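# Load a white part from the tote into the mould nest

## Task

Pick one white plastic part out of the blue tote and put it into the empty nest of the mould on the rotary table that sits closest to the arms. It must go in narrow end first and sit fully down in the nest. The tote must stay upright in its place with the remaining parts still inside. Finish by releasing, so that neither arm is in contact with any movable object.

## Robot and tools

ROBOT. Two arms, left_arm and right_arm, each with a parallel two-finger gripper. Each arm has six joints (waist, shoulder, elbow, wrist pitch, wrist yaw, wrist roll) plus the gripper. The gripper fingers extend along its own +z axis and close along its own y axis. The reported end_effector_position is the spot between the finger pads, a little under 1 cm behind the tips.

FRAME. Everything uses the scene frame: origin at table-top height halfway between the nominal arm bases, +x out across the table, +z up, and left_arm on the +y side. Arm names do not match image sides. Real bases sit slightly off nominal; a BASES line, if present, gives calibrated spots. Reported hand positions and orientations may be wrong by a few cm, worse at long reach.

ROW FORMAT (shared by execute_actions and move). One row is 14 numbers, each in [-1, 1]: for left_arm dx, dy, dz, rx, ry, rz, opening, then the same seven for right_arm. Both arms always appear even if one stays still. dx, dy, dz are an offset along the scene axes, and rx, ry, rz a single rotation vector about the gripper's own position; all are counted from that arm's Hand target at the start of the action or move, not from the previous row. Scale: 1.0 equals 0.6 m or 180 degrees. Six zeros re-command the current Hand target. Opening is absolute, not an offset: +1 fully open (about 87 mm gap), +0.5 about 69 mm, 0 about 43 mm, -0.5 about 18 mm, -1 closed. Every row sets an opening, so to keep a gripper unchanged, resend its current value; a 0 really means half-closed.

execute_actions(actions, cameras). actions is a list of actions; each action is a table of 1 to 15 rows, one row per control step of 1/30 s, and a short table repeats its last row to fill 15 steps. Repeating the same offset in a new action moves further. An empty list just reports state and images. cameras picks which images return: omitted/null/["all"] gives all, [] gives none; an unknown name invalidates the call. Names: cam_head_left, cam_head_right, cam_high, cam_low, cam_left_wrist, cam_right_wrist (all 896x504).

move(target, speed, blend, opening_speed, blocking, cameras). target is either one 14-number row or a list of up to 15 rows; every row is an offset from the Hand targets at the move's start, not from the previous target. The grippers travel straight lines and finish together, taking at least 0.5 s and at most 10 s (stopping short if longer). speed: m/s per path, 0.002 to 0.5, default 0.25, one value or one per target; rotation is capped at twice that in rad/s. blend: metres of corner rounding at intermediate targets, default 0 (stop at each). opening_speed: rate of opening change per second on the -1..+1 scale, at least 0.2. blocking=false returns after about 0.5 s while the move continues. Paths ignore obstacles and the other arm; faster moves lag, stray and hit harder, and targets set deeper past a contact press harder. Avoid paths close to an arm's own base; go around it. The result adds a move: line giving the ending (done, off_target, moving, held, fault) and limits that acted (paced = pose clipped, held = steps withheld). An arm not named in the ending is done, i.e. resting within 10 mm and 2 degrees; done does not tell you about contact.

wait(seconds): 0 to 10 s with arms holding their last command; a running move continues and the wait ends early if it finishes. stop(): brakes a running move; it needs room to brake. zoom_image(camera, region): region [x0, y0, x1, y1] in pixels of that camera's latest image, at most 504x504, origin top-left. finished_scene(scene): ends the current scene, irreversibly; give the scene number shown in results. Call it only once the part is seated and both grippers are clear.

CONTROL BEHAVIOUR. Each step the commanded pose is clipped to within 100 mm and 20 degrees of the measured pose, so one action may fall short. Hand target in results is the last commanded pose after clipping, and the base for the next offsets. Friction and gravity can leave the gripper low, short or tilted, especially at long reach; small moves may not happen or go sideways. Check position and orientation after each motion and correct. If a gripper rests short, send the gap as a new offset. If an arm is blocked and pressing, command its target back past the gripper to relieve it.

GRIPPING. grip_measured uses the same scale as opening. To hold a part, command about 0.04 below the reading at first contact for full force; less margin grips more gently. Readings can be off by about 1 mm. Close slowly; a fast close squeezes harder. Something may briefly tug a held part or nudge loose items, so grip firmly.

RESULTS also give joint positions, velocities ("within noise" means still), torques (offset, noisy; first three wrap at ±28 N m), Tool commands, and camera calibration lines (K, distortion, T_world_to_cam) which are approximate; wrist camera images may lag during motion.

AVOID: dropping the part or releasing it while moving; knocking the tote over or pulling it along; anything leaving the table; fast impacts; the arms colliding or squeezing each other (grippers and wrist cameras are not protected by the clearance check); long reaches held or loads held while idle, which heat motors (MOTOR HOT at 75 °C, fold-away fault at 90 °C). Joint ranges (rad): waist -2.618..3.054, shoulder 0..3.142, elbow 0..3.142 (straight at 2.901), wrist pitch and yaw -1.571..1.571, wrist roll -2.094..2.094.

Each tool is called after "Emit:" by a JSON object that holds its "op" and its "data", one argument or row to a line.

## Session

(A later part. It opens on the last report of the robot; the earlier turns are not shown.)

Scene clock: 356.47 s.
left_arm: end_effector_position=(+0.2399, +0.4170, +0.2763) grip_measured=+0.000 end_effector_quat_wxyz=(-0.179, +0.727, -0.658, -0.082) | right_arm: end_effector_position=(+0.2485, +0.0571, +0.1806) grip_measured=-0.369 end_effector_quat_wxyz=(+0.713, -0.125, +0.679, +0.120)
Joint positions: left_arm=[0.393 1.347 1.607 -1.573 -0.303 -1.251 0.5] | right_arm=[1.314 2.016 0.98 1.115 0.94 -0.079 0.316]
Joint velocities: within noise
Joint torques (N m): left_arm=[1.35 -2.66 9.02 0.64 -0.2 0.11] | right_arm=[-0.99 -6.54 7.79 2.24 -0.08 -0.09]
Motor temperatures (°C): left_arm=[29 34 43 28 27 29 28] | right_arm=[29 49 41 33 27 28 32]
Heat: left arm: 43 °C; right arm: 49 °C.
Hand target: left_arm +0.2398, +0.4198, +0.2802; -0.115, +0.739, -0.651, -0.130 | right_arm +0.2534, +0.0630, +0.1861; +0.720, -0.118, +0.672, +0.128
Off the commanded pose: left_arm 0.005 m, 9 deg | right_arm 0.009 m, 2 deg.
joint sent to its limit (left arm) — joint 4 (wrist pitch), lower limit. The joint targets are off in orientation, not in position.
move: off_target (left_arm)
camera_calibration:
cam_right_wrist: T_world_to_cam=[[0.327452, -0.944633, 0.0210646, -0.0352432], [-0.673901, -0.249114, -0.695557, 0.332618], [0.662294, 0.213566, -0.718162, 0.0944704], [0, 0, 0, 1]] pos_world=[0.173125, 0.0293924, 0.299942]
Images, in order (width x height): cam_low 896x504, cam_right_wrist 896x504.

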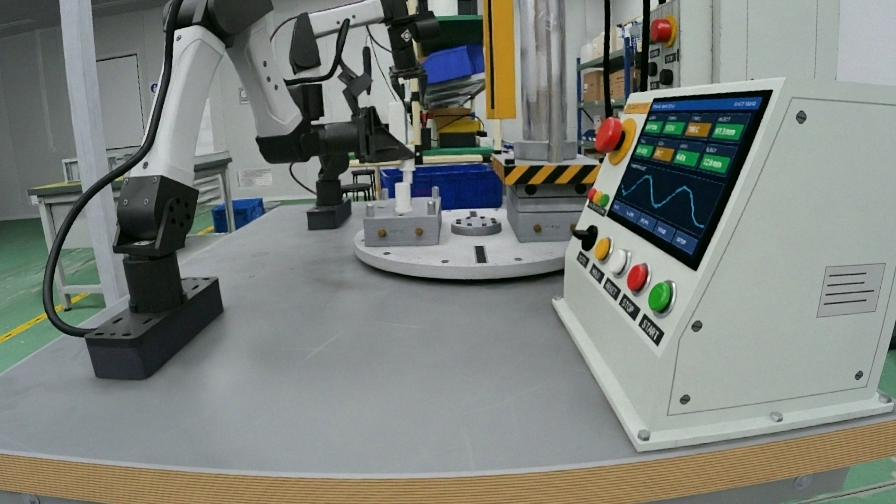

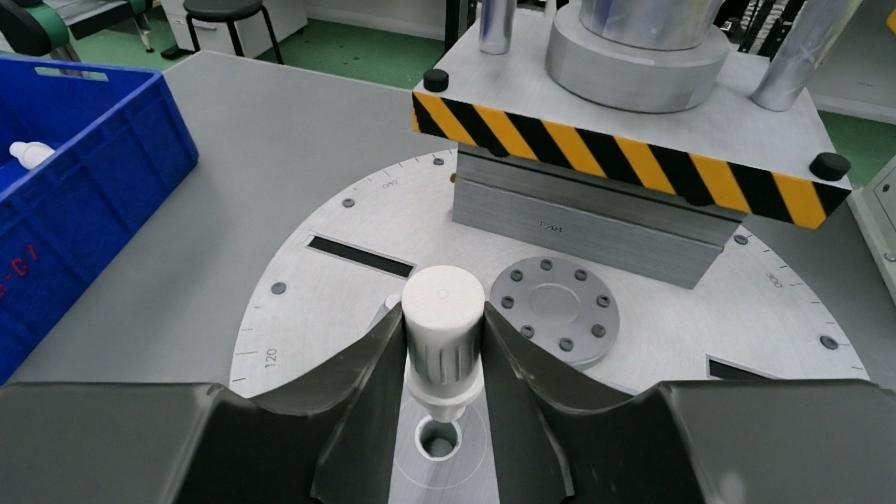

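Emit:
{"op": "move", "data": {
  "target": [
    [0,0,0,0,0,0,0,0.008,0.008,-0.045,0.002,-0.005,0,-0.5]
  ],
  "speed": 0.06,
  "cameras": ["cam_right_wrist","cam_low"]
}}

Emit:
{"op": "zoom_image", "data": {
  "camera": "cam_low",
  "region": [345, 145, 465, 255]
}}

Emit:
{"op": "zoom_image", "data": {
  "camera": "cam_right_wrist",
  "region": [370, 280, 520, 470]
}}

Scene clock: 373.30 s.
left_arm: end_effector_position=(+0.2399, +0.4170, +0.2763) grip_measured=+0.000 end_effector_quat_wxyz=(-0.179, +0.727, -0.658, -0.082) | right_arm: end_effector_position=(+0.2540, +0.0613, +0.1525) grip_measured=-0.369 end_effector_quat_wxyz=(+0.718, -0.124, +0.674, +0.120)
Joint positions: left_arm=[0.393 1.347 1.607 -1.573 -0.303 -1.251 0.5] | right_arm=[1.305 2.128 0.985 1.246 0.931 -0.099 0.316]
Joint velocities: within noise
Joint torques (N m): left_arm=[1.39 -2.65 9.05 0.64 -0.2 0.11] | right_arm=[-0.83 -7.05 7.49 2.21 -0.09 -0.09]
Motor temperatures (°C): left_arm=[29 34 43 28 27 29 28] | right_arm=[29 48 42 34 27 28 32]
Heat: left arm: 43 °C; right arm: 48 °C.
Hand target: left_arm +0.2398, +0.4198, +0.2802; -0.115, +0.739, -0.651, -0.130 | right_arm +0.2582, +0.0678, +0.1590; +0.725, -0.117, +0.666, +0.129
Off the commanded pose: left_arm 0.005 m, 9 deg | right_arm 0.010 m, 2 deg.
joint sent to its limit (left arm) — joint 4 (wrist pitch), lower limit. The joint targets are off in orientation, not in position.
move: off_target (left_arm)
camera_calibration:
cam_right_wrist: T_world_to_cam=[[0.325716, -0.945179, 0.0233698, -0.0324257], [-0.664476, -0.246428, -0.70551, 0.316804], [0.672592, 0.214268, -0.708314, 0.0656523], [0, 0, 0, 1]] pos_world=[0.176913, 0.0333541, 0.270769]
Images, in order (width x height): cam_low 896x504, cam_right_wrist 896x504.

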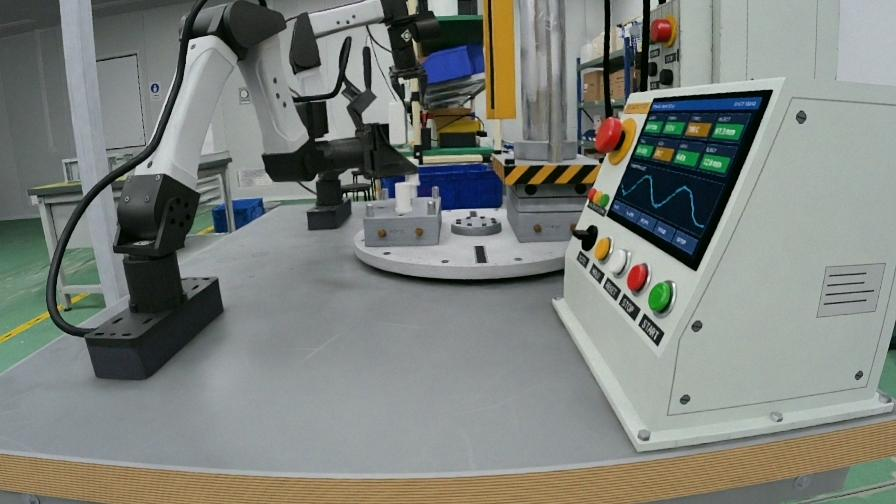

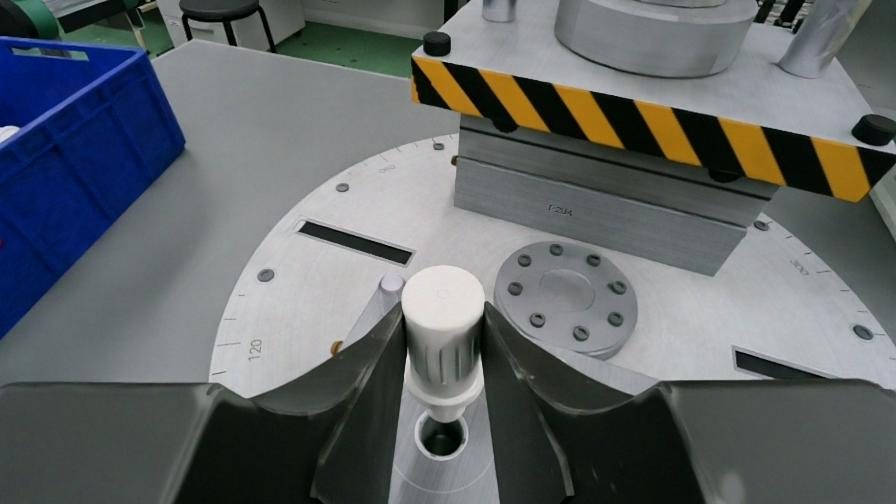

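Scaled by 4.200 from the camera's 896x504 image, which has a finer 1280x720 frame.

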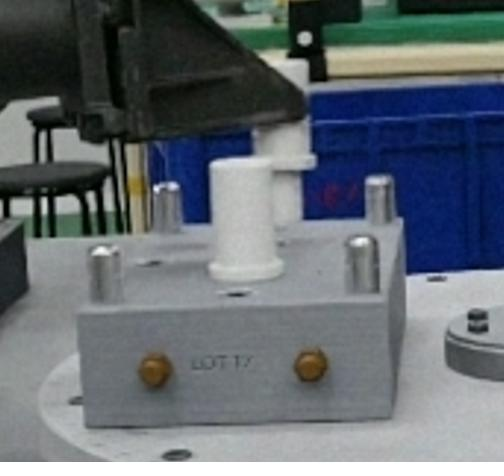

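Scaled by 2.653 from the camera's 896x504 image, which has a finer 1280x720 frame.

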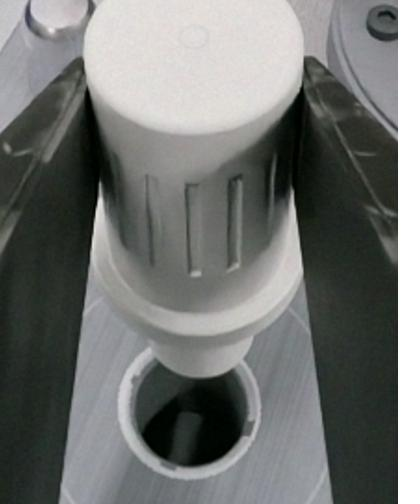

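Emit:
{"op": "move", "data": {
  "target": [
    [0,0,0,0,0,0,0,-0.0045,0.003,0,0,0,0,-0.5],
    [0,0,0,0,0,0,0,-0.0045,0.003,-0.04,0,0,0,-0.5]
  ],
  "speed": 0.04,
  "cameras": ["cam_right_wrist","cam_low"]
}}

Emit:
{"op": "zoom_image", "data": {
  "camera": "cam_low",
  "region": [345, 145, 465, 255]
}}

Emit:
{"op": "zoom_image", "data": {
  "camera": "cam_right_wrist",
  "region": [370, 280, 520, 470]
}}

Scene clock: 383.60 s.
left_arm: end_effector_position=(+0.2399, +0.4170, +0.2763) grip_measured=+0.000 end_effector_quat_wxyz=(-0.179, +0.727, -0.658, -0.082) | right_arm: end_effector_position=(+0.2554, +0.0657, +0.1429) grip_measured=-0.369 end_effector_quat_wxyz=(+0.727, -0.108, +0.665, +0.135)
Joint positions: left_arm=[0.393 1.347 1.607 -1.573 -0.303 -1.251 0.5] | right_arm=[1.305 2.2 0.998 1.358 0.931 -0.104 0.316]
Joint velocities: within noise
Joint torques (N m): left_arm=[1.33 -2.65 9.05 0.65 -0.2 0.11] | right_arm=[-0.12 -6.52 6.09 1.84 -0.04 -0.1]
Motor temperatures (°C): left_arm=[29 34 43 28 27 29 28] | right_arm=[29 47 42 34 27 28 32]
Heat: left arm: 43 °C; right arm: 47 °C.
Hand target: left_arm +0.2398, +0.4198, +0.2802; -0.115, +0.739, -0.651, -0.130 | right_arm +0.2555, +0.0696, +0.1351; +0.726, -0.117, +0.666, +0.129
Off the commanded pose: left_arm 0.005 m, 9 deg | right_arm 0.009 m, 1 deg.
joint sent to its limit (left arm) — joint 4 (wrist pitch), lower limit. The joint targets are off in orientation, not in position.
move: off_target (left_arm)
camera_calibration:
cam_right_wrist: T_world_to_cam=[[0.32571, -0.945327, -0.0164509, -0.0227767], [-0.652313, -0.21209, -0.727671, 0.309822], [0.684398, 0.247741, -0.685729, 0.0485106], [0, 0, 0, 1]] pos_world=[0.176319, 0.0321605, 0.258339]
Images, in order (width x height): cam_low 896x504, cam_right_wrist 896x504.

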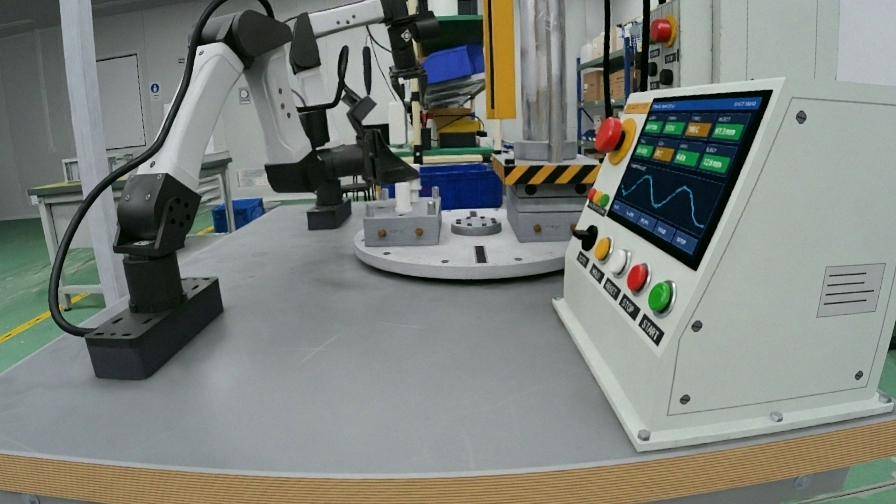

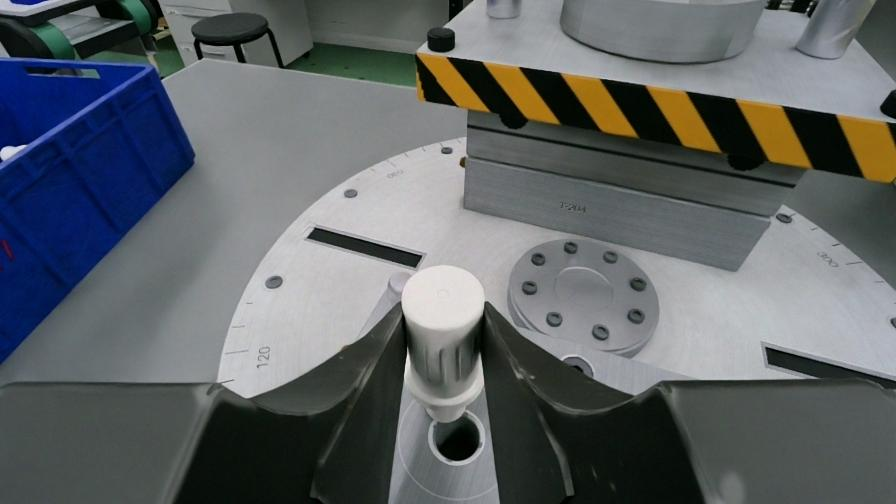

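Scaled by 4.200 from the camera's 896x504 image, which has a finer 1280x720 frame.

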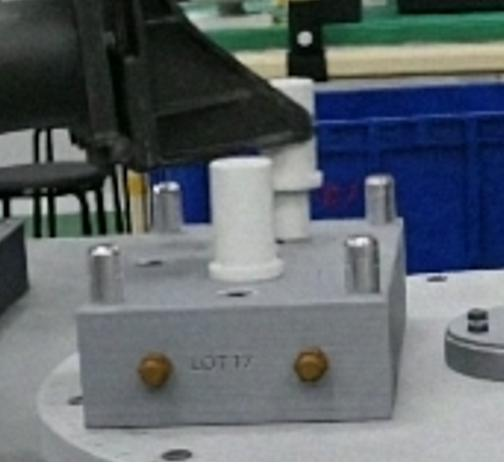

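Scaled by 2.653 from the camera's 896x504 image, which has a finer 1280x720 frame.

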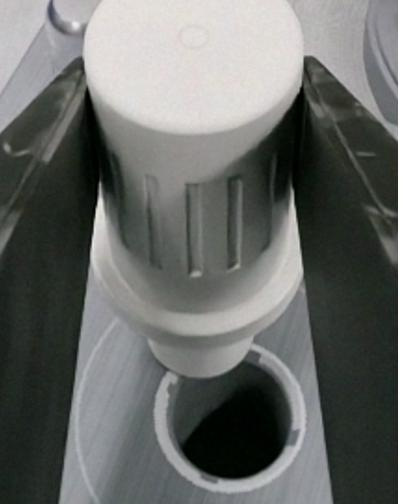

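Emit:
{"op": "move", "data": {
  "target": [
    [0,0,0,0,0,0,0,-0.009,-0.012,0.03,0,0,0,-0.5],
    [0,0,0,0,0,0,0,-0.009,-0.012,0.012,0,0,0,-0.5]
  ],
  "speed": 0.04,
  "cameras": ["cam_right_wrist","cam_low"]
}}

Emit:
{"op": "zoom_image", "data": {
  "camera": "cam_right_wrist",
  "region": [370, 280, 520, 470]
}}

Scene clock: 391.30 s.
left_arm: end_effector_position=(+0.2399, +0.4170, +0.2763) grip_measured=+0.000 end_effector_quat_wxyz=(-0.179, +0.727, -0.658, -0.082) | right_arm: end_effector_position=(+0.2533, +0.0646, +0.1429) grip_measured=-0.369 end_effector_quat_wxyz=(+0.726, -0.112, +0.665, +0.134)
Joint positions: left_arm=[0.393 1.347 1.607 -1.573 -0.303 -1.251 0.5] | right_arm=[1.308 2.192 0.988 1.356 0.931 -0.106 0.316]
Joint velocities: within noise
Joint torques (N m): left_arm=[1.36 -2.66 9.03 0.65 -0.2 0.1] | right_arm=[0.34 -9.07 3.43 1.86 0.04 -0.08]
Motor temperatures (°C): left_arm=[29 33 43 29 27 29 28] | right_arm=[29 48 42 33 27 28 32]
Heat: left arm: 43 °C; right arm: 48 °C.
Hand target: left_arm +0.2398, +0.4198, +0.2802; -0.115, +0.739, -0.651, -0.130 | right_arm +0.2501, +0.0624, +0.1423; +0.726, -0.117, +0.666, +0.129
Off the commanded pose: left_arm 0.005 m, 9 deg | right_arm 0.004 m, 1 deg.
joint sent to its limit (left arm) — joint 4 (wrist pitch), lower limit. The joint targets are off in orientation, not in position.
move: off_target (left_arm)
camera_calibration:
cam_right_wrist: T_world_to_cam=[[0.328717, -0.944375, -0.0100712, -0.0248645], [-0.651915, -0.219177, -0.725926, 0.30839], [0.683338, 0.24519, -0.6877, 0.0508975], [0, 0, 0, 1]] pos_world=[0.174437, 0.0316309, 0.25862]
Images, in order (width x height): cam_low 896x504, cam_right_wrist 896x504.

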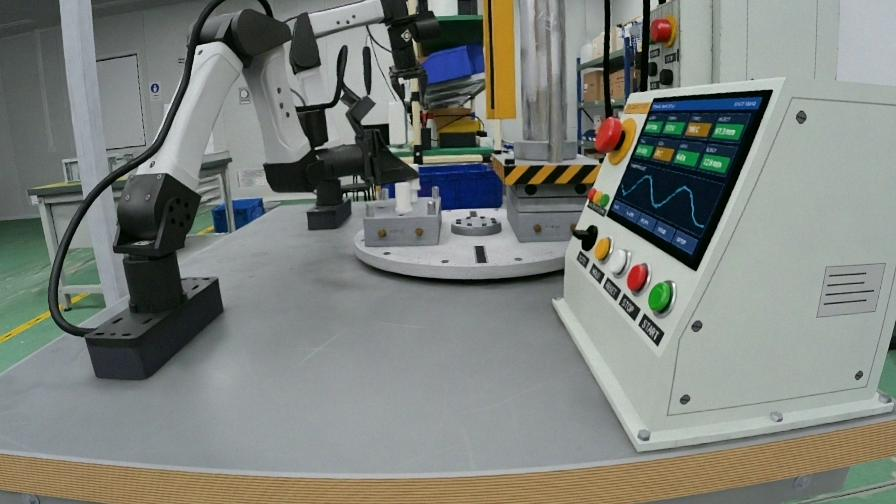

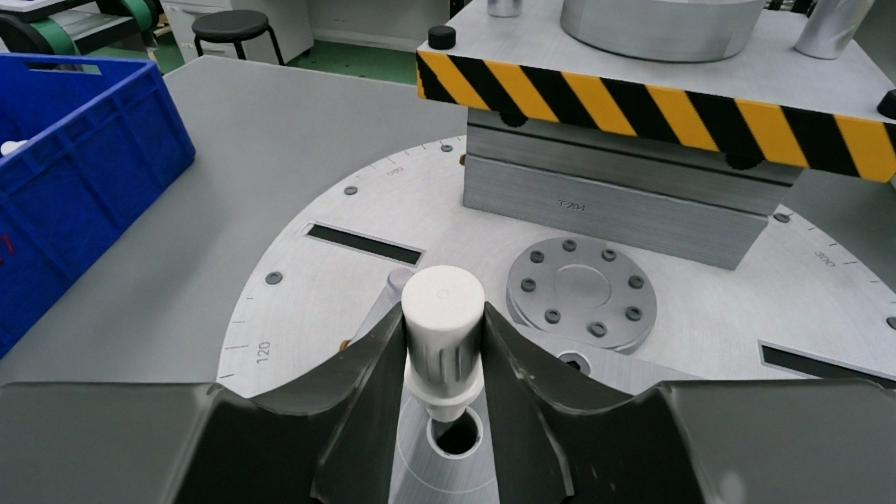

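Scaled by 2.653 from the camera's 896x504 image, which has a finer 1280x720 frame.

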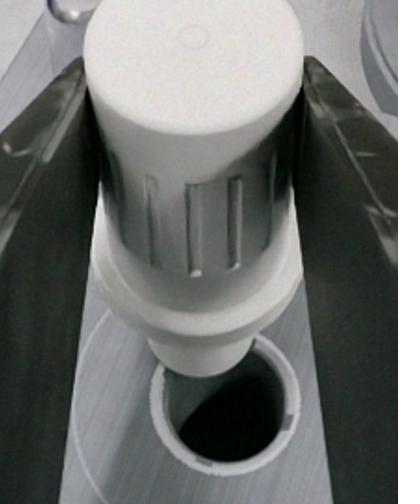

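Emit:
{"op": "move", "data": {
  "target": [
    [0,0,0,0,0,0,0,-0.003,-0.013,0.04,0,0,0,-0.5]
  ],
  "speed": 0.06,
  "cameras": ["cam_right_wrist"]
}}

Emit:
{"op": "zoom_image", "data": {
  "camera": "cam_right_wrist",
  "region": [370, 280, 520, 470]
}}

Scene clock: 400.57 s.
left_arm: end_effector_position=(+0.2399, +0.4170, +0.2763) grip_measured=+0.000 end_effector_quat_wxyz=(-0.179, +0.727, -0.658, -0.082) | right_arm: end_effector_position=(+0.2509, +0.0562, +0.1512) grip_measured=-0.369 end_effector_quat_wxyz=(+0.722, -0.121, +0.670, +0.125)
Joint positions: left_arm=[0.393 1.347 1.607 -1.573 -0.303 -1.251 0.5] | right_arm=[1.308 2.129 0.953 1.299 0.931 -0.107 0.316]
Joint velocities: within noise
Joint torques (N m): left_arm=[1.36 -2.66 9.06 0.65 -0.21 0.1] | right_arm=[-0.05 -11.43 4.19 1.75 0.05 -0.06]
Motor temperatures (°C): left_arm=[29 33 44 29 27 29 28] | right_arm=[29 50 41 33 27 28 32]
Heat: left arm: 44 °C; right arm: 50 °C.
Hand target: left_arm +0.2398, +0.4198, +0.2802; -0.115, +0.739, -0.651, -0.130 | right_arm +0.2483, +0.0546, +0.1663; +0.726, -0.117, +0.666, +0.129
Off the commanded pose: left_arm 0.005 m, 9 deg | right_arm 0.015 m, 1 deg.
joint sent to its limit (left arm) — joint 4 (wrist pitch), lower limit. The joint targets are off in orientation, not in position.
move: off_target (left_arm, right_arm)
camera_calibration:
cam_right_wrist: T_world_to_cam=[[0.328675, -0.944335, 0.0142612, -0.0355396], [-0.657642, -0.239677, -0.714186, 0.311804], [0.67785, 0.225356, -0.69981, 0.0646436], [0, 0, 0, 1]] pos_world=[0.172918, 0.0266031, 0.268431]
Images, in order (width x height): cam_right_wrist 896x504.

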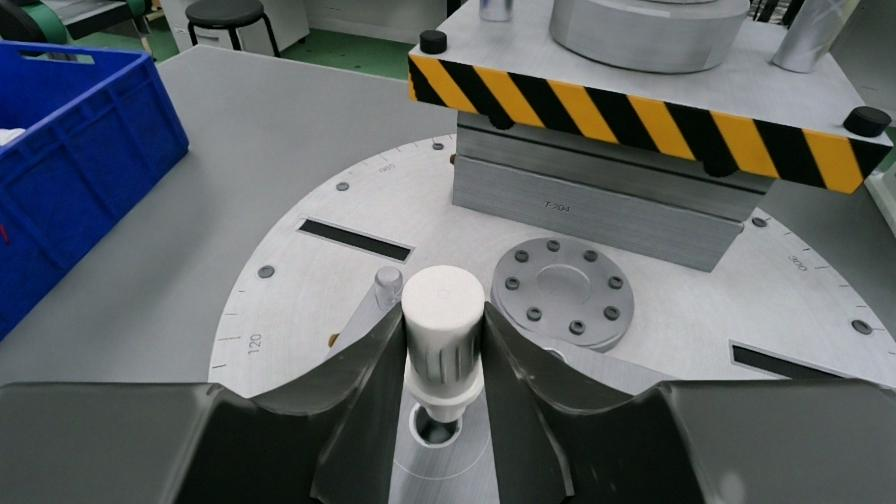

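Scaled by 2.653 from the camera's 896x504 image, which has a finer 1280x720 frame.

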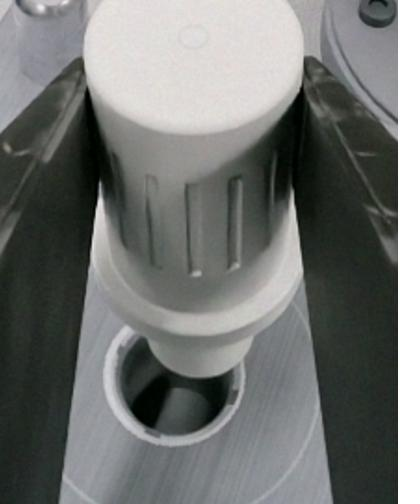

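Emit:
{"op": "move", "data": {
  "target": [
    [0,0,0,0,0,0,0,0.002,0.008,-0.015,0,0,0,-0.5]
  ],
  "speed": 0.04,
  "cameras": ["cam_right_wrist"]
}}

Emit:
{"op": "zoom_image", "data": {
  "camera": "cam_right_wrist",
  "region": [370, 280, 520, 470]
}}

Scene clock: 407.13 s.
left_arm: end_effector_position=(+0.2399, +0.4170, +0.2763) grip_measured=+0.000 end_effector_quat_wxyz=(-0.179, +0.727, -0.658, -0.082) | right_arm: end_effector_position=(+0.2509, +0.0562, +0.1511) grip_measured=-0.369 end_effector_quat_wxyz=(+0.722, -0.122, +0.670, +0.124)
Joint positions: left_arm=[0.393 1.347 1.607 -1.573 -0.303 -1.251 0.5] | right_arm=[1.308 2.129 0.953 1.298 0.931 -0.107 0.316]
Joint velocities: within noise
Joint torques (N m): left_arm=[1.35 -2.66 9.05 0.64 -0.21 0.1] | right_arm=[0.28 -8.36 5.72 2.03 0.04 -0.06]
Motor temperatures (°C): left_arm=[29 33 44 29 27 29 28] | right_arm=[29 50 41 34 27 28 32]
Heat: left arm: 44 °C; right arm: 50 °C.
Hand target: left_arm +0.2398, +0.4198, +0.2802; -0.115, +0.739, -0.651, -0.130 | right_arm +0.2495, +0.0594, +0.1573; +0.726, -0.117, +0.666, +0.129
Off the commanded pose: left_arm 0.005 m, 9 deg | right_arm 0.007 m, 1 deg.
joint sent to its limit (left arm) — joint 4 (wrist pitch), lower limit. The joint targets are off in orientation, not in position.
move: off_target (left_arm)
camera_calibration:
cam_right_wrist: T_world_to_cam=[[0.328678, -0.944325, 0.0148814, -0.035645], [-0.657796, -0.2402, -0.713869, 0.31172], [0.677699, 0.224844, -0.700121, 0.0646678], [0, 0, 0, 1]] pos_world=[0.172939, 0.0266745, 0.268333]
Images, in order (width x height): cam_right_wrist 896x504.

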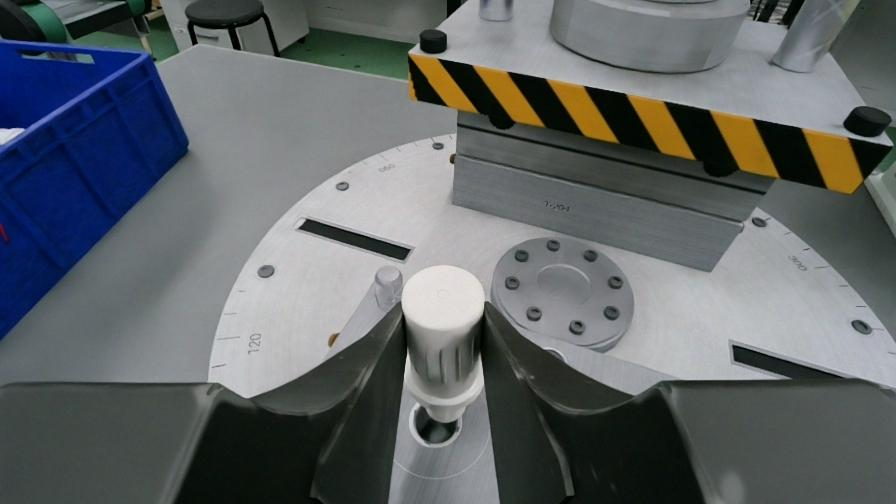

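Scaled by 2.653 from the camera's 896x504 image, which has a finer 1280x720 frame.

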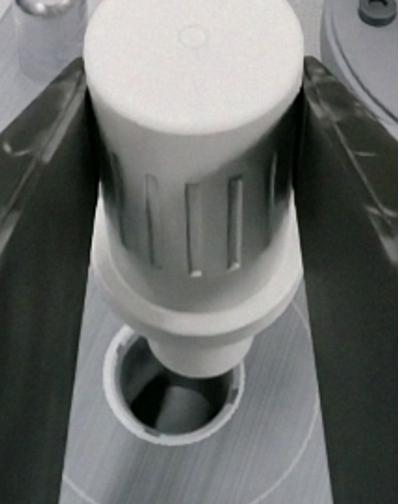

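Emit:
{"op": "move", "data": {
  "target": [
    [0,0,0,0,0,0,0,0.004,0.007,-0.03,0,0,0,-0.5]
  ],
  "speed": 0.04,
  "cameras": ["cam_right_wrist"]
}}

Emit:
{"op": "zoom_image", "data": {
  "camera": "cam_right_wrist",
  "region": [370, 280, 520, 470]
}}

Scene clock: 412.77 s.
left_arm: end_effector_position=(+0.2399, +0.4170, +0.2763) grip_measured=+0.000 end_effector_quat_wxyz=(-0.179, +0.727, -0.658, -0.082) | right_arm: end_effector_position=(+0.2519, +0.0594, +0.1432) grip_measured=-0.369 end_effector_quat_wxyz=(+0.725, -0.115, +0.667, +0.130)
Joint positions: left_arm=[0.393 1.347 1.607 -1.573 -0.303 -1.251 0.5] | right_arm=[1.308 2.174 0.964 1.351 0.931 -0.107 0.316]
Joint velocities: within noise
Joint torques (N m): left_arm=[1.33 -2.66 9.02 0.65 -0.2 0.1] | right_arm=[-0.16 -6.57 6.11 1.96 0.03 -0.05]
Motor temperatures (°C): left_arm=[29 33 44 29 27 29 28] | right_arm=[29 50 41 34 27 28 32]
Heat: left arm: 44 °C; right arm: 50 °C.
Hand target: left_arm +0.2398, +0.4198, +0.2802; -0.115, +0.739, -0.651, -0.130 | right_arm +0.2519, +0.0636, +0.1394; +0.726, -0.117, +0.666, +0.129
Off the commanded pose: left_arm 0.005 m, 9 deg | right_arm 0.006 m, 0 deg.
joint sent to its limit (left arm) — joint 4 (wrist pitch), lower limit. The joint targets are off in orientation, not in position.
move: off_target (left_arm)
camera_calibration:
cam_right_wrist: T_world_to_cam=[[0.328253, -0.944589, -0.00089831, -0.0304676], [-0.653808, -0.226517, -0.721959, 0.30685], [0.681752, 0.237573, -0.691935, 0.05482], [0, 0, 0, 1]] pos_world=[0.173249, 0.0277037, 0.259438]
Images, in order (width x height): cam_right_wrist 896x504.

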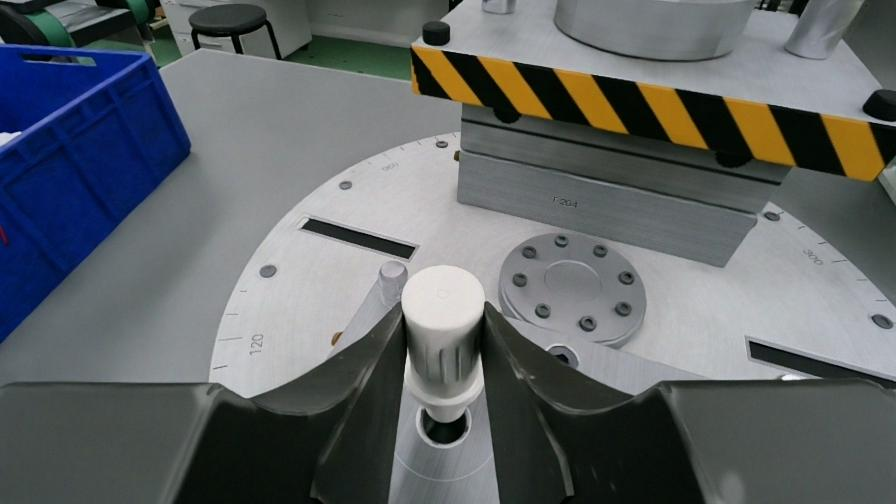

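Scaled by 2.653 from the camera's 896x504 image, which has a finer 1280x720 frame.

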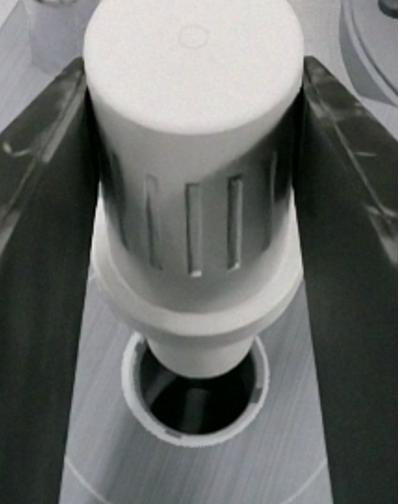

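Emit:
{"op": "move", "data": {
  "target": [
    [0,0,0,0,0,0,0,-0.007,-0.001,0.002,0,0,0,-0.5],
    [0,0,0,0,0,0,0,-0.007,0.001,-0.025,0,0,0,-0.5]
  ],
  "speed": 0.04,
  "cameras": ["cam_right_wrist","cam_low"]
}}

Emit:
{"op": "zoom_image", "data": {
  "camera": "cam_right_wrist",
  "region": [370, 280, 520, 470]
}}

Emit:
{"op": "zoom_image", "data": {
  "camera": "cam_low",
  "region": [345, 145, 465, 255]
}}

Scene clock: 421.23 s.
left_arm: end_effector_position=(+0.2399, +0.4170, +0.2763) grip_measured=+0.000 end_effector_quat_wxyz=(-0.179, +0.727, -0.658, -0.082) | right_arm: end_effector_position=(+0.2499, +0.0617, +0.1422) grip_measured=-0.369 end_effector_quat_wxyz=(+0.733, -0.099, +0.657, +0.146)
Joint positions: left_arm=[0.393 1.347 1.607 -1.573 -0.303 -1.251 0.5] | right_arm=[1.314 2.214 0.969 1.444 0.936 -0.114 0.316]
Joint velocities: within noise
Joint torques (N m): left_arm=[1.36 -2.66 9.03 0.65 -0.2 0.1] | right_arm=[0.24 -5.93 5.09 1.52 0.04 -0.03]
Motor temperatures (°C): left_arm=[29 33 44 29 27 29 28] | right_arm=[29 49 41 34 27 28 32]
Heat: left arm: 44 °C; right arm: 49 °C.
Hand target: left_arm +0.2398, +0.4198, +0.2802; -0.115, +0.739, -0.651, -0.130 | right_arm +0.2478, +0.0641, +0.1242; +0.726, -0.117, +0.666, +0.129
Off the commanded pose: left_arm 0.005 m, 9 deg | right_arm 0.018 m, 3 deg.
joint sent to its limit (left arm) — joint 4 (wrist pitch), lower limit. The joint targets are off in orientation, not in position.
move: off_target (left_arm, right_arm)
camera_calibration:
cam_right_wrist: T_world_to_cam=[[0.32951, -0.943237, -0.0415469, -0.0222422], [-0.640875, -0.191135, -0.743469, 0.302998], [0.693327, 0.271607, -0.667478, 0.0464199], [0, 0, 0, 1]] pos_world=[0.169329, 0.0243259, 0.25533]
Images, in order (width x height): cam_low 896x504, cam_right_wrist 896x504.

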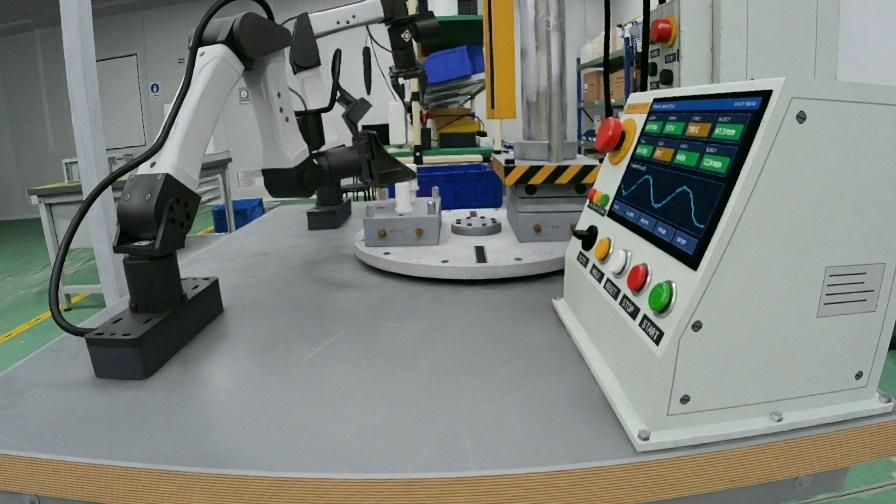

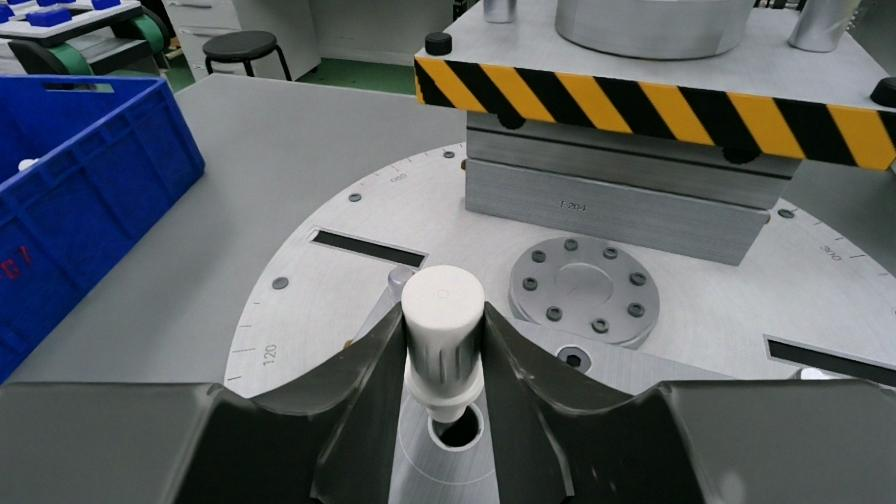

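Scaled by 2.653 from the camera's 896x504 image, which has a finer 1280x720 frame.

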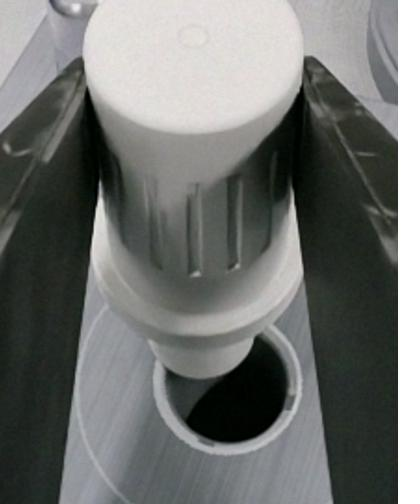

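Scaled by 4.200 from the camera's 896x504 image, which has a finer 1280x720 frame.

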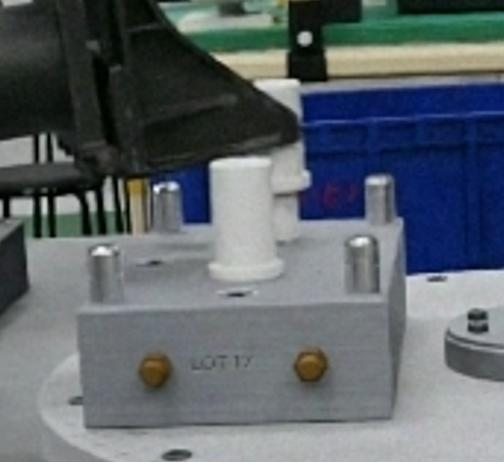

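Emit:
{"op": "move", "data": {
  "target": [
    [0,0,0,0,0,0,0,-0.002,-0.018,0.045,0,0,0,-0.5],
    [0,0,0,0,0,0,0,-0.001,-0.012,0.01,0,0,0,-0.5]
  ],
  "speed": 0.04,
  "cameras": ["cam_right_wrist"]
}}

Emit:
{"op": "zoom_image", "data": {
  "camera": "cam_right_wrist",
  "region": [370, 280, 520, 470]
}}

Scene clock: 429.70 s.
left_arm: end_effector_position=(+0.2399, +0.4170, +0.2763) grip_measured=+0.000 end_effector_quat_wxyz=(-0.179, +0.727, -0.658, -0.082) | right_arm: end_effector_position=(+0.2483, +0.0560, +0.1425) grip_measured=-0.369 end_effector_quat_wxyz=(+0.730, -0.107, +0.661, +0.138)
Joint positions: left_arm=[0.393 1.347 1.607 -1.573 -0.303 -1.251 0.5] | right_arm=[1.314 2.185 0.942 1.417 0.936 -0.115 0.316]
Joint velocities: within noise
Joint torques (N m): left_arm=[1.37 -2.65 9.02 0.64 -0.2 0.11] | right_arm=[0.06 -6.23 4.64 1.79 0 0.02]
Motor temperatures (°C): left_arm=[29 33 44 29 27 29 28] | right_arm=[29 49 41 33 27 28 32]
Heat: left arm: 44 °C; right arm: 49 °C.
Hand target: left_arm +0.2398, +0.4198, +0.2802; -0.115, +0.739, -0.651, -0.130 | right_arm +0.2472, +0.0569, +0.1304; +0.726, -0.117, +0.666, +0.129
Off the commanded pose: left_arm 0.005 m, 9 deg | right_arm 0.012 m, 2 deg.
joint sent to its limit (left arm) — joint 4 (wrist pitch), lower limit. The joint targets are off in orientation, not in position.
move: off_target (left_arm, right_arm)
camera_calibration:
cam_right_wrist: T_world_to_cam=[[0.329192, -0.944047, -0.0201784, -0.0300154], [-0.645678, -0.209454, -0.734322, 0.302058], [0.689008, 0.254761, -0.678501, 0.0529309], [0, 0, 0, 1]] pos_world=[0.168443, 0.0214466, 0.257116]
Images, in order (width x height): cam_right_wrist 896x504.

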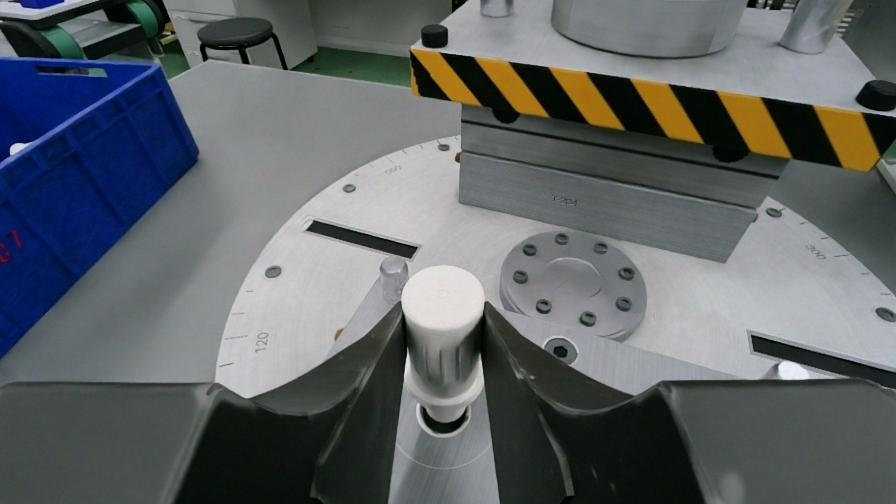

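Scaled by 2.653 from the camera's 896x504 image, which has a finer 1280x720 frame.

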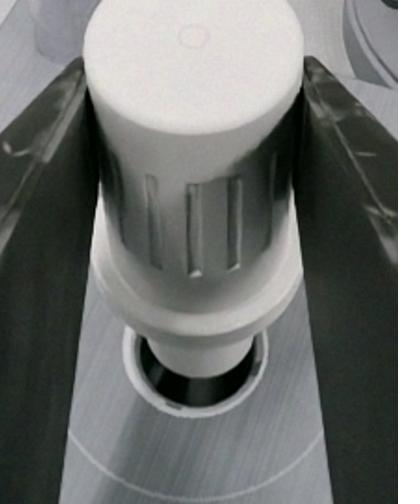

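Emit:
{"op": "move", "data": {
  "target": [
    [0,0,0,0,0,0,0,-0.007,-0.003,-0.005,0,0,0,-0.5]
  ],
  "speed": 0.03,
  "cameras": ["cam_right_wrist"]
}}

Emit:
{"op": "zoom_image", "data": {
  "camera": "cam_right_wrist",
  "region": [370, 280, 520, 470]
}}

Scene clock: 435.70 s.
left_arm: end_effector_position=(+0.2399, +0.4170, +0.2763) grip_measured=+0.000 end_effector_quat_wxyz=(-0.179, +0.727, -0.658, -0.082) | right_arm: end_effector_position=(+0.2462, +0.0570, +0.1425) grip_measured=-0.369 end_effector_quat_wxyz=(+0.731, -0.105, +0.660, +0.142)
Joint positions: left_arm=[0.393 1.347 1.607 -1.573 -0.303 -1.251 0.5] | right_arm=[1.32 2.19 0.942 1.432 0.939 -0.115 0.316]
Joint velocities: within noise
Joint torques (N m): left_arm=[1.35 -2.67 9.03 0.64 -0.2 0.11] | right_arm=[0.28 -6.19 3.4 1.82 0.06 -0.04]
Motor temperatures (°C): left_arm=[29 33 44 29 27 29 28] | right_arm=[29 49 40 34 27 28 32]
Heat: left arm: 44 °C; right arm: 49 °C.
Hand target: left_arm +0.2398, +0.4198, +0.2802; -0.115, +0.739, -0.651, -0.130 | right_arm +0.2429, +0.0552, +0.1275; +0.726, -0.117, +0.666, +0.129
Off the commanded pose: left_arm 0.005 m, 9 deg | right_arm 0.016 m, 2 deg.
joint sent to its limit (left arm) — joint 4 (wrist pitch), lower limit. The joint targets are off in orientation, not in position.
move: off_target (left_arm, right_arm)
camera_calibration:
cam_right_wrist: T_world_to_cam=[[0.331092, -0.943173, -0.0283239, -0.0277584], [-0.643784, -0.203845, -0.737556, 0.300586], [0.68987, 0.262434, -0.674691, 0.0528846], [0, 0, 0, 1]] pos_world=[0.16622, 0.0212134, 0.256594]
Images, in order (width x height): cam_right_wrist 896x504.

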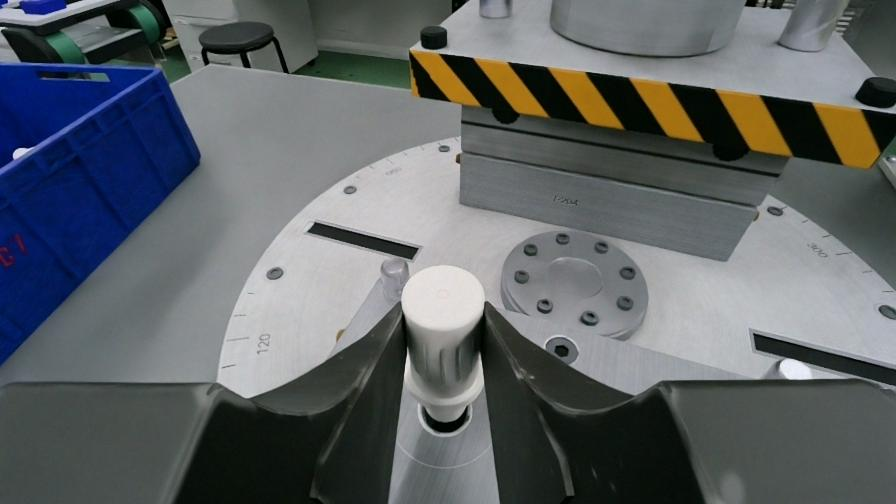

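Scaled by 2.653 from the camera's 896x504 image, which has a finer 1280x720 frame.

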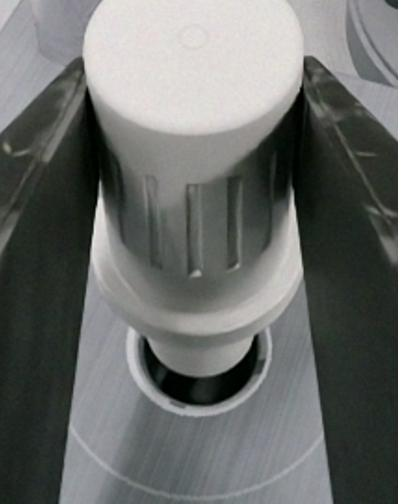

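Emit:
{"op": "move", "data": {
  "target": [
    [0,0,0,0,0,0,0,-0.007,-0.004,0.0,-0.004,0.0104,0,-0.5]
  ],
  "speed": 0.03,
  "cameras": ["cam_right_wrist","cam_low"]
}}

Emit:
{"op": "zoom_image", "data": {
  "camera": "cam_right_wrist",
  "region": [370, 280, 520, 470]
}}

Emit:
{"op": "zoom_image", "data": {
  "camera": "cam_low",
  "region": [345, 145, 465, 255]
}}

Scene clock: 443.27 s.
left_arm: end_effector_position=(+0.2399, +0.4170, +0.2763) grip_measured=+0.000 end_effector_quat_wxyz=(-0.179, +0.727, -0.658, -0.082) | right_arm: end_effector_position=(+0.2427, +0.0553, +0.1333) grip_measured=-0.369 end_effector_quat_wxyz=(+0.722, -0.107, +0.669, +0.139)
Joint positions: left_arm=[0.393 1.347 1.607 -1.573 -0.303 -1.251 0.5] | right_arm=[1.326 2.19 0.929 1.402 0.949 -0.084 0.316]
Joint velocities: within noise
Joint torques (N m): left_arm=[1.35 -2.65 9.05 0.64 -0.2 0.11] | right_arm=[0.31 -9.36 3.14 1.37 0.08 0.05]
Motor temperatures (°C): left_arm=[29 33 44 29 27 29 28] | right_arm=[29 48 40 34 27 28 32]
Heat: left arm: 44 °C; right arm: 48 °C.
Hand target: left_arm +0.2398, +0.4198, +0.2802; -0.115, +0.739, -0.651, -0.130 | right_arm +0.2388, +0.0528, +0.1275; +0.714, -0.119, +0.678, +0.127
Off the commanded pose: left_arm 0.005 m, 9 deg | right_arm 0.007 m, 2 deg.
joint sent to its limit (left arm) — joint 4 (wrist pitch), lower limit. The joint targets are off in orientation, not in position.
move: off_target (left_arm)
camera_calibration:
cam_right_wrist: T_world_to_cam=[[0.330502, -0.943458, -0.0256075, -0.0286682], [-0.66089, -0.211976, -0.719924, 0.293438], [0.673789, 0.25486, -0.693581, 0.0564275], [0, 0, 0, 1]] pos_world=[0.165385, 0.0207735, 0.249656]
Images, in order (width x height): cam_low 896x504, cam_right_wrist 896x504.

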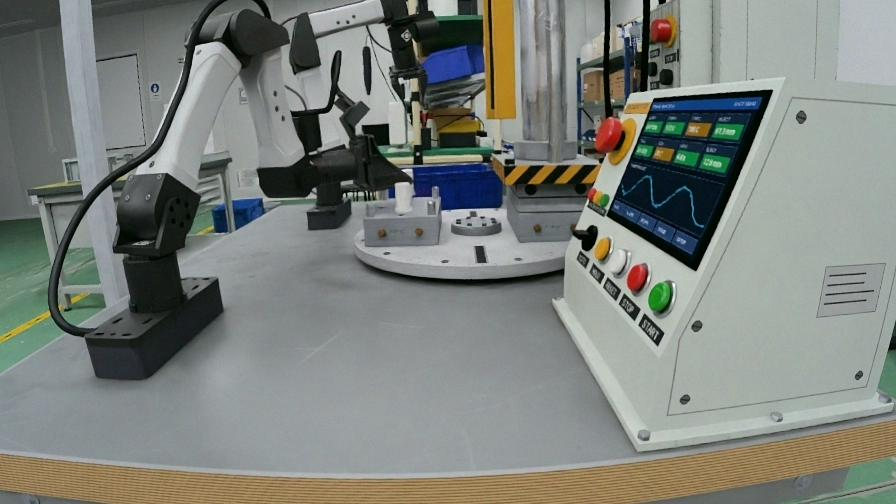

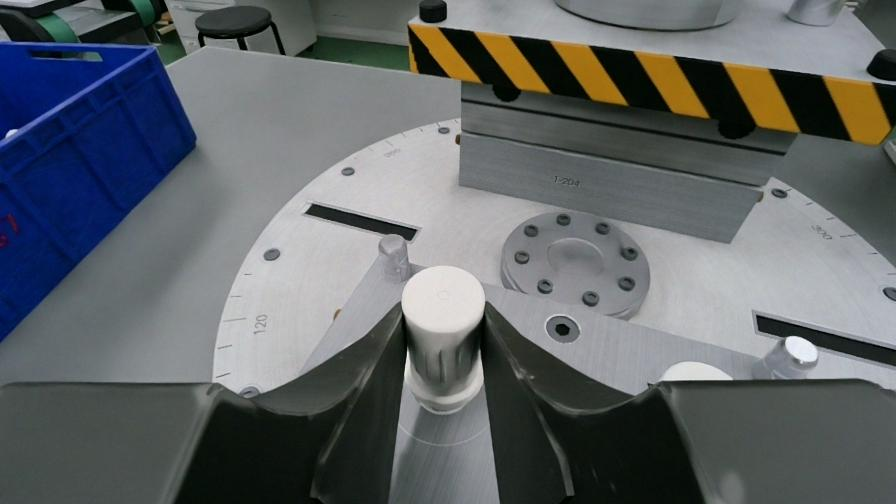

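Scaled by 2.653 from the camera's 896x504 image, which has a finer 1280x720 frame.

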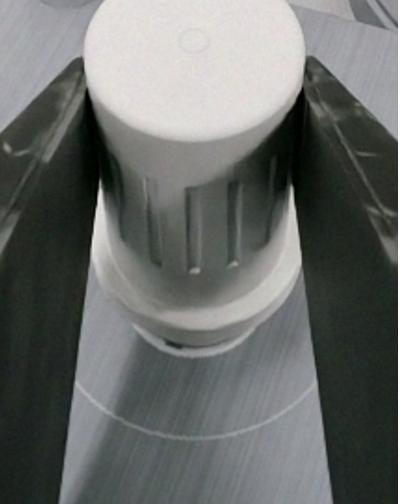

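Scaled by 4.200 from the camera's 896x504 image, which has a finer 1280x720 frame.

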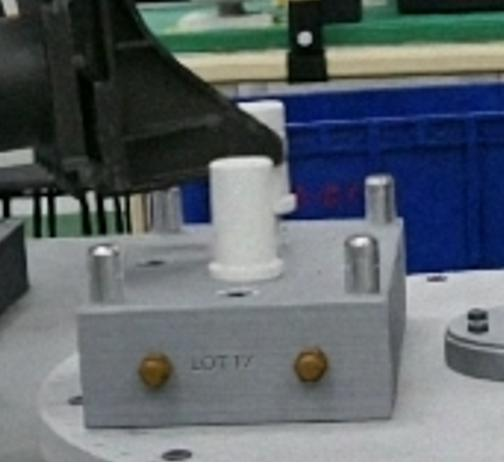

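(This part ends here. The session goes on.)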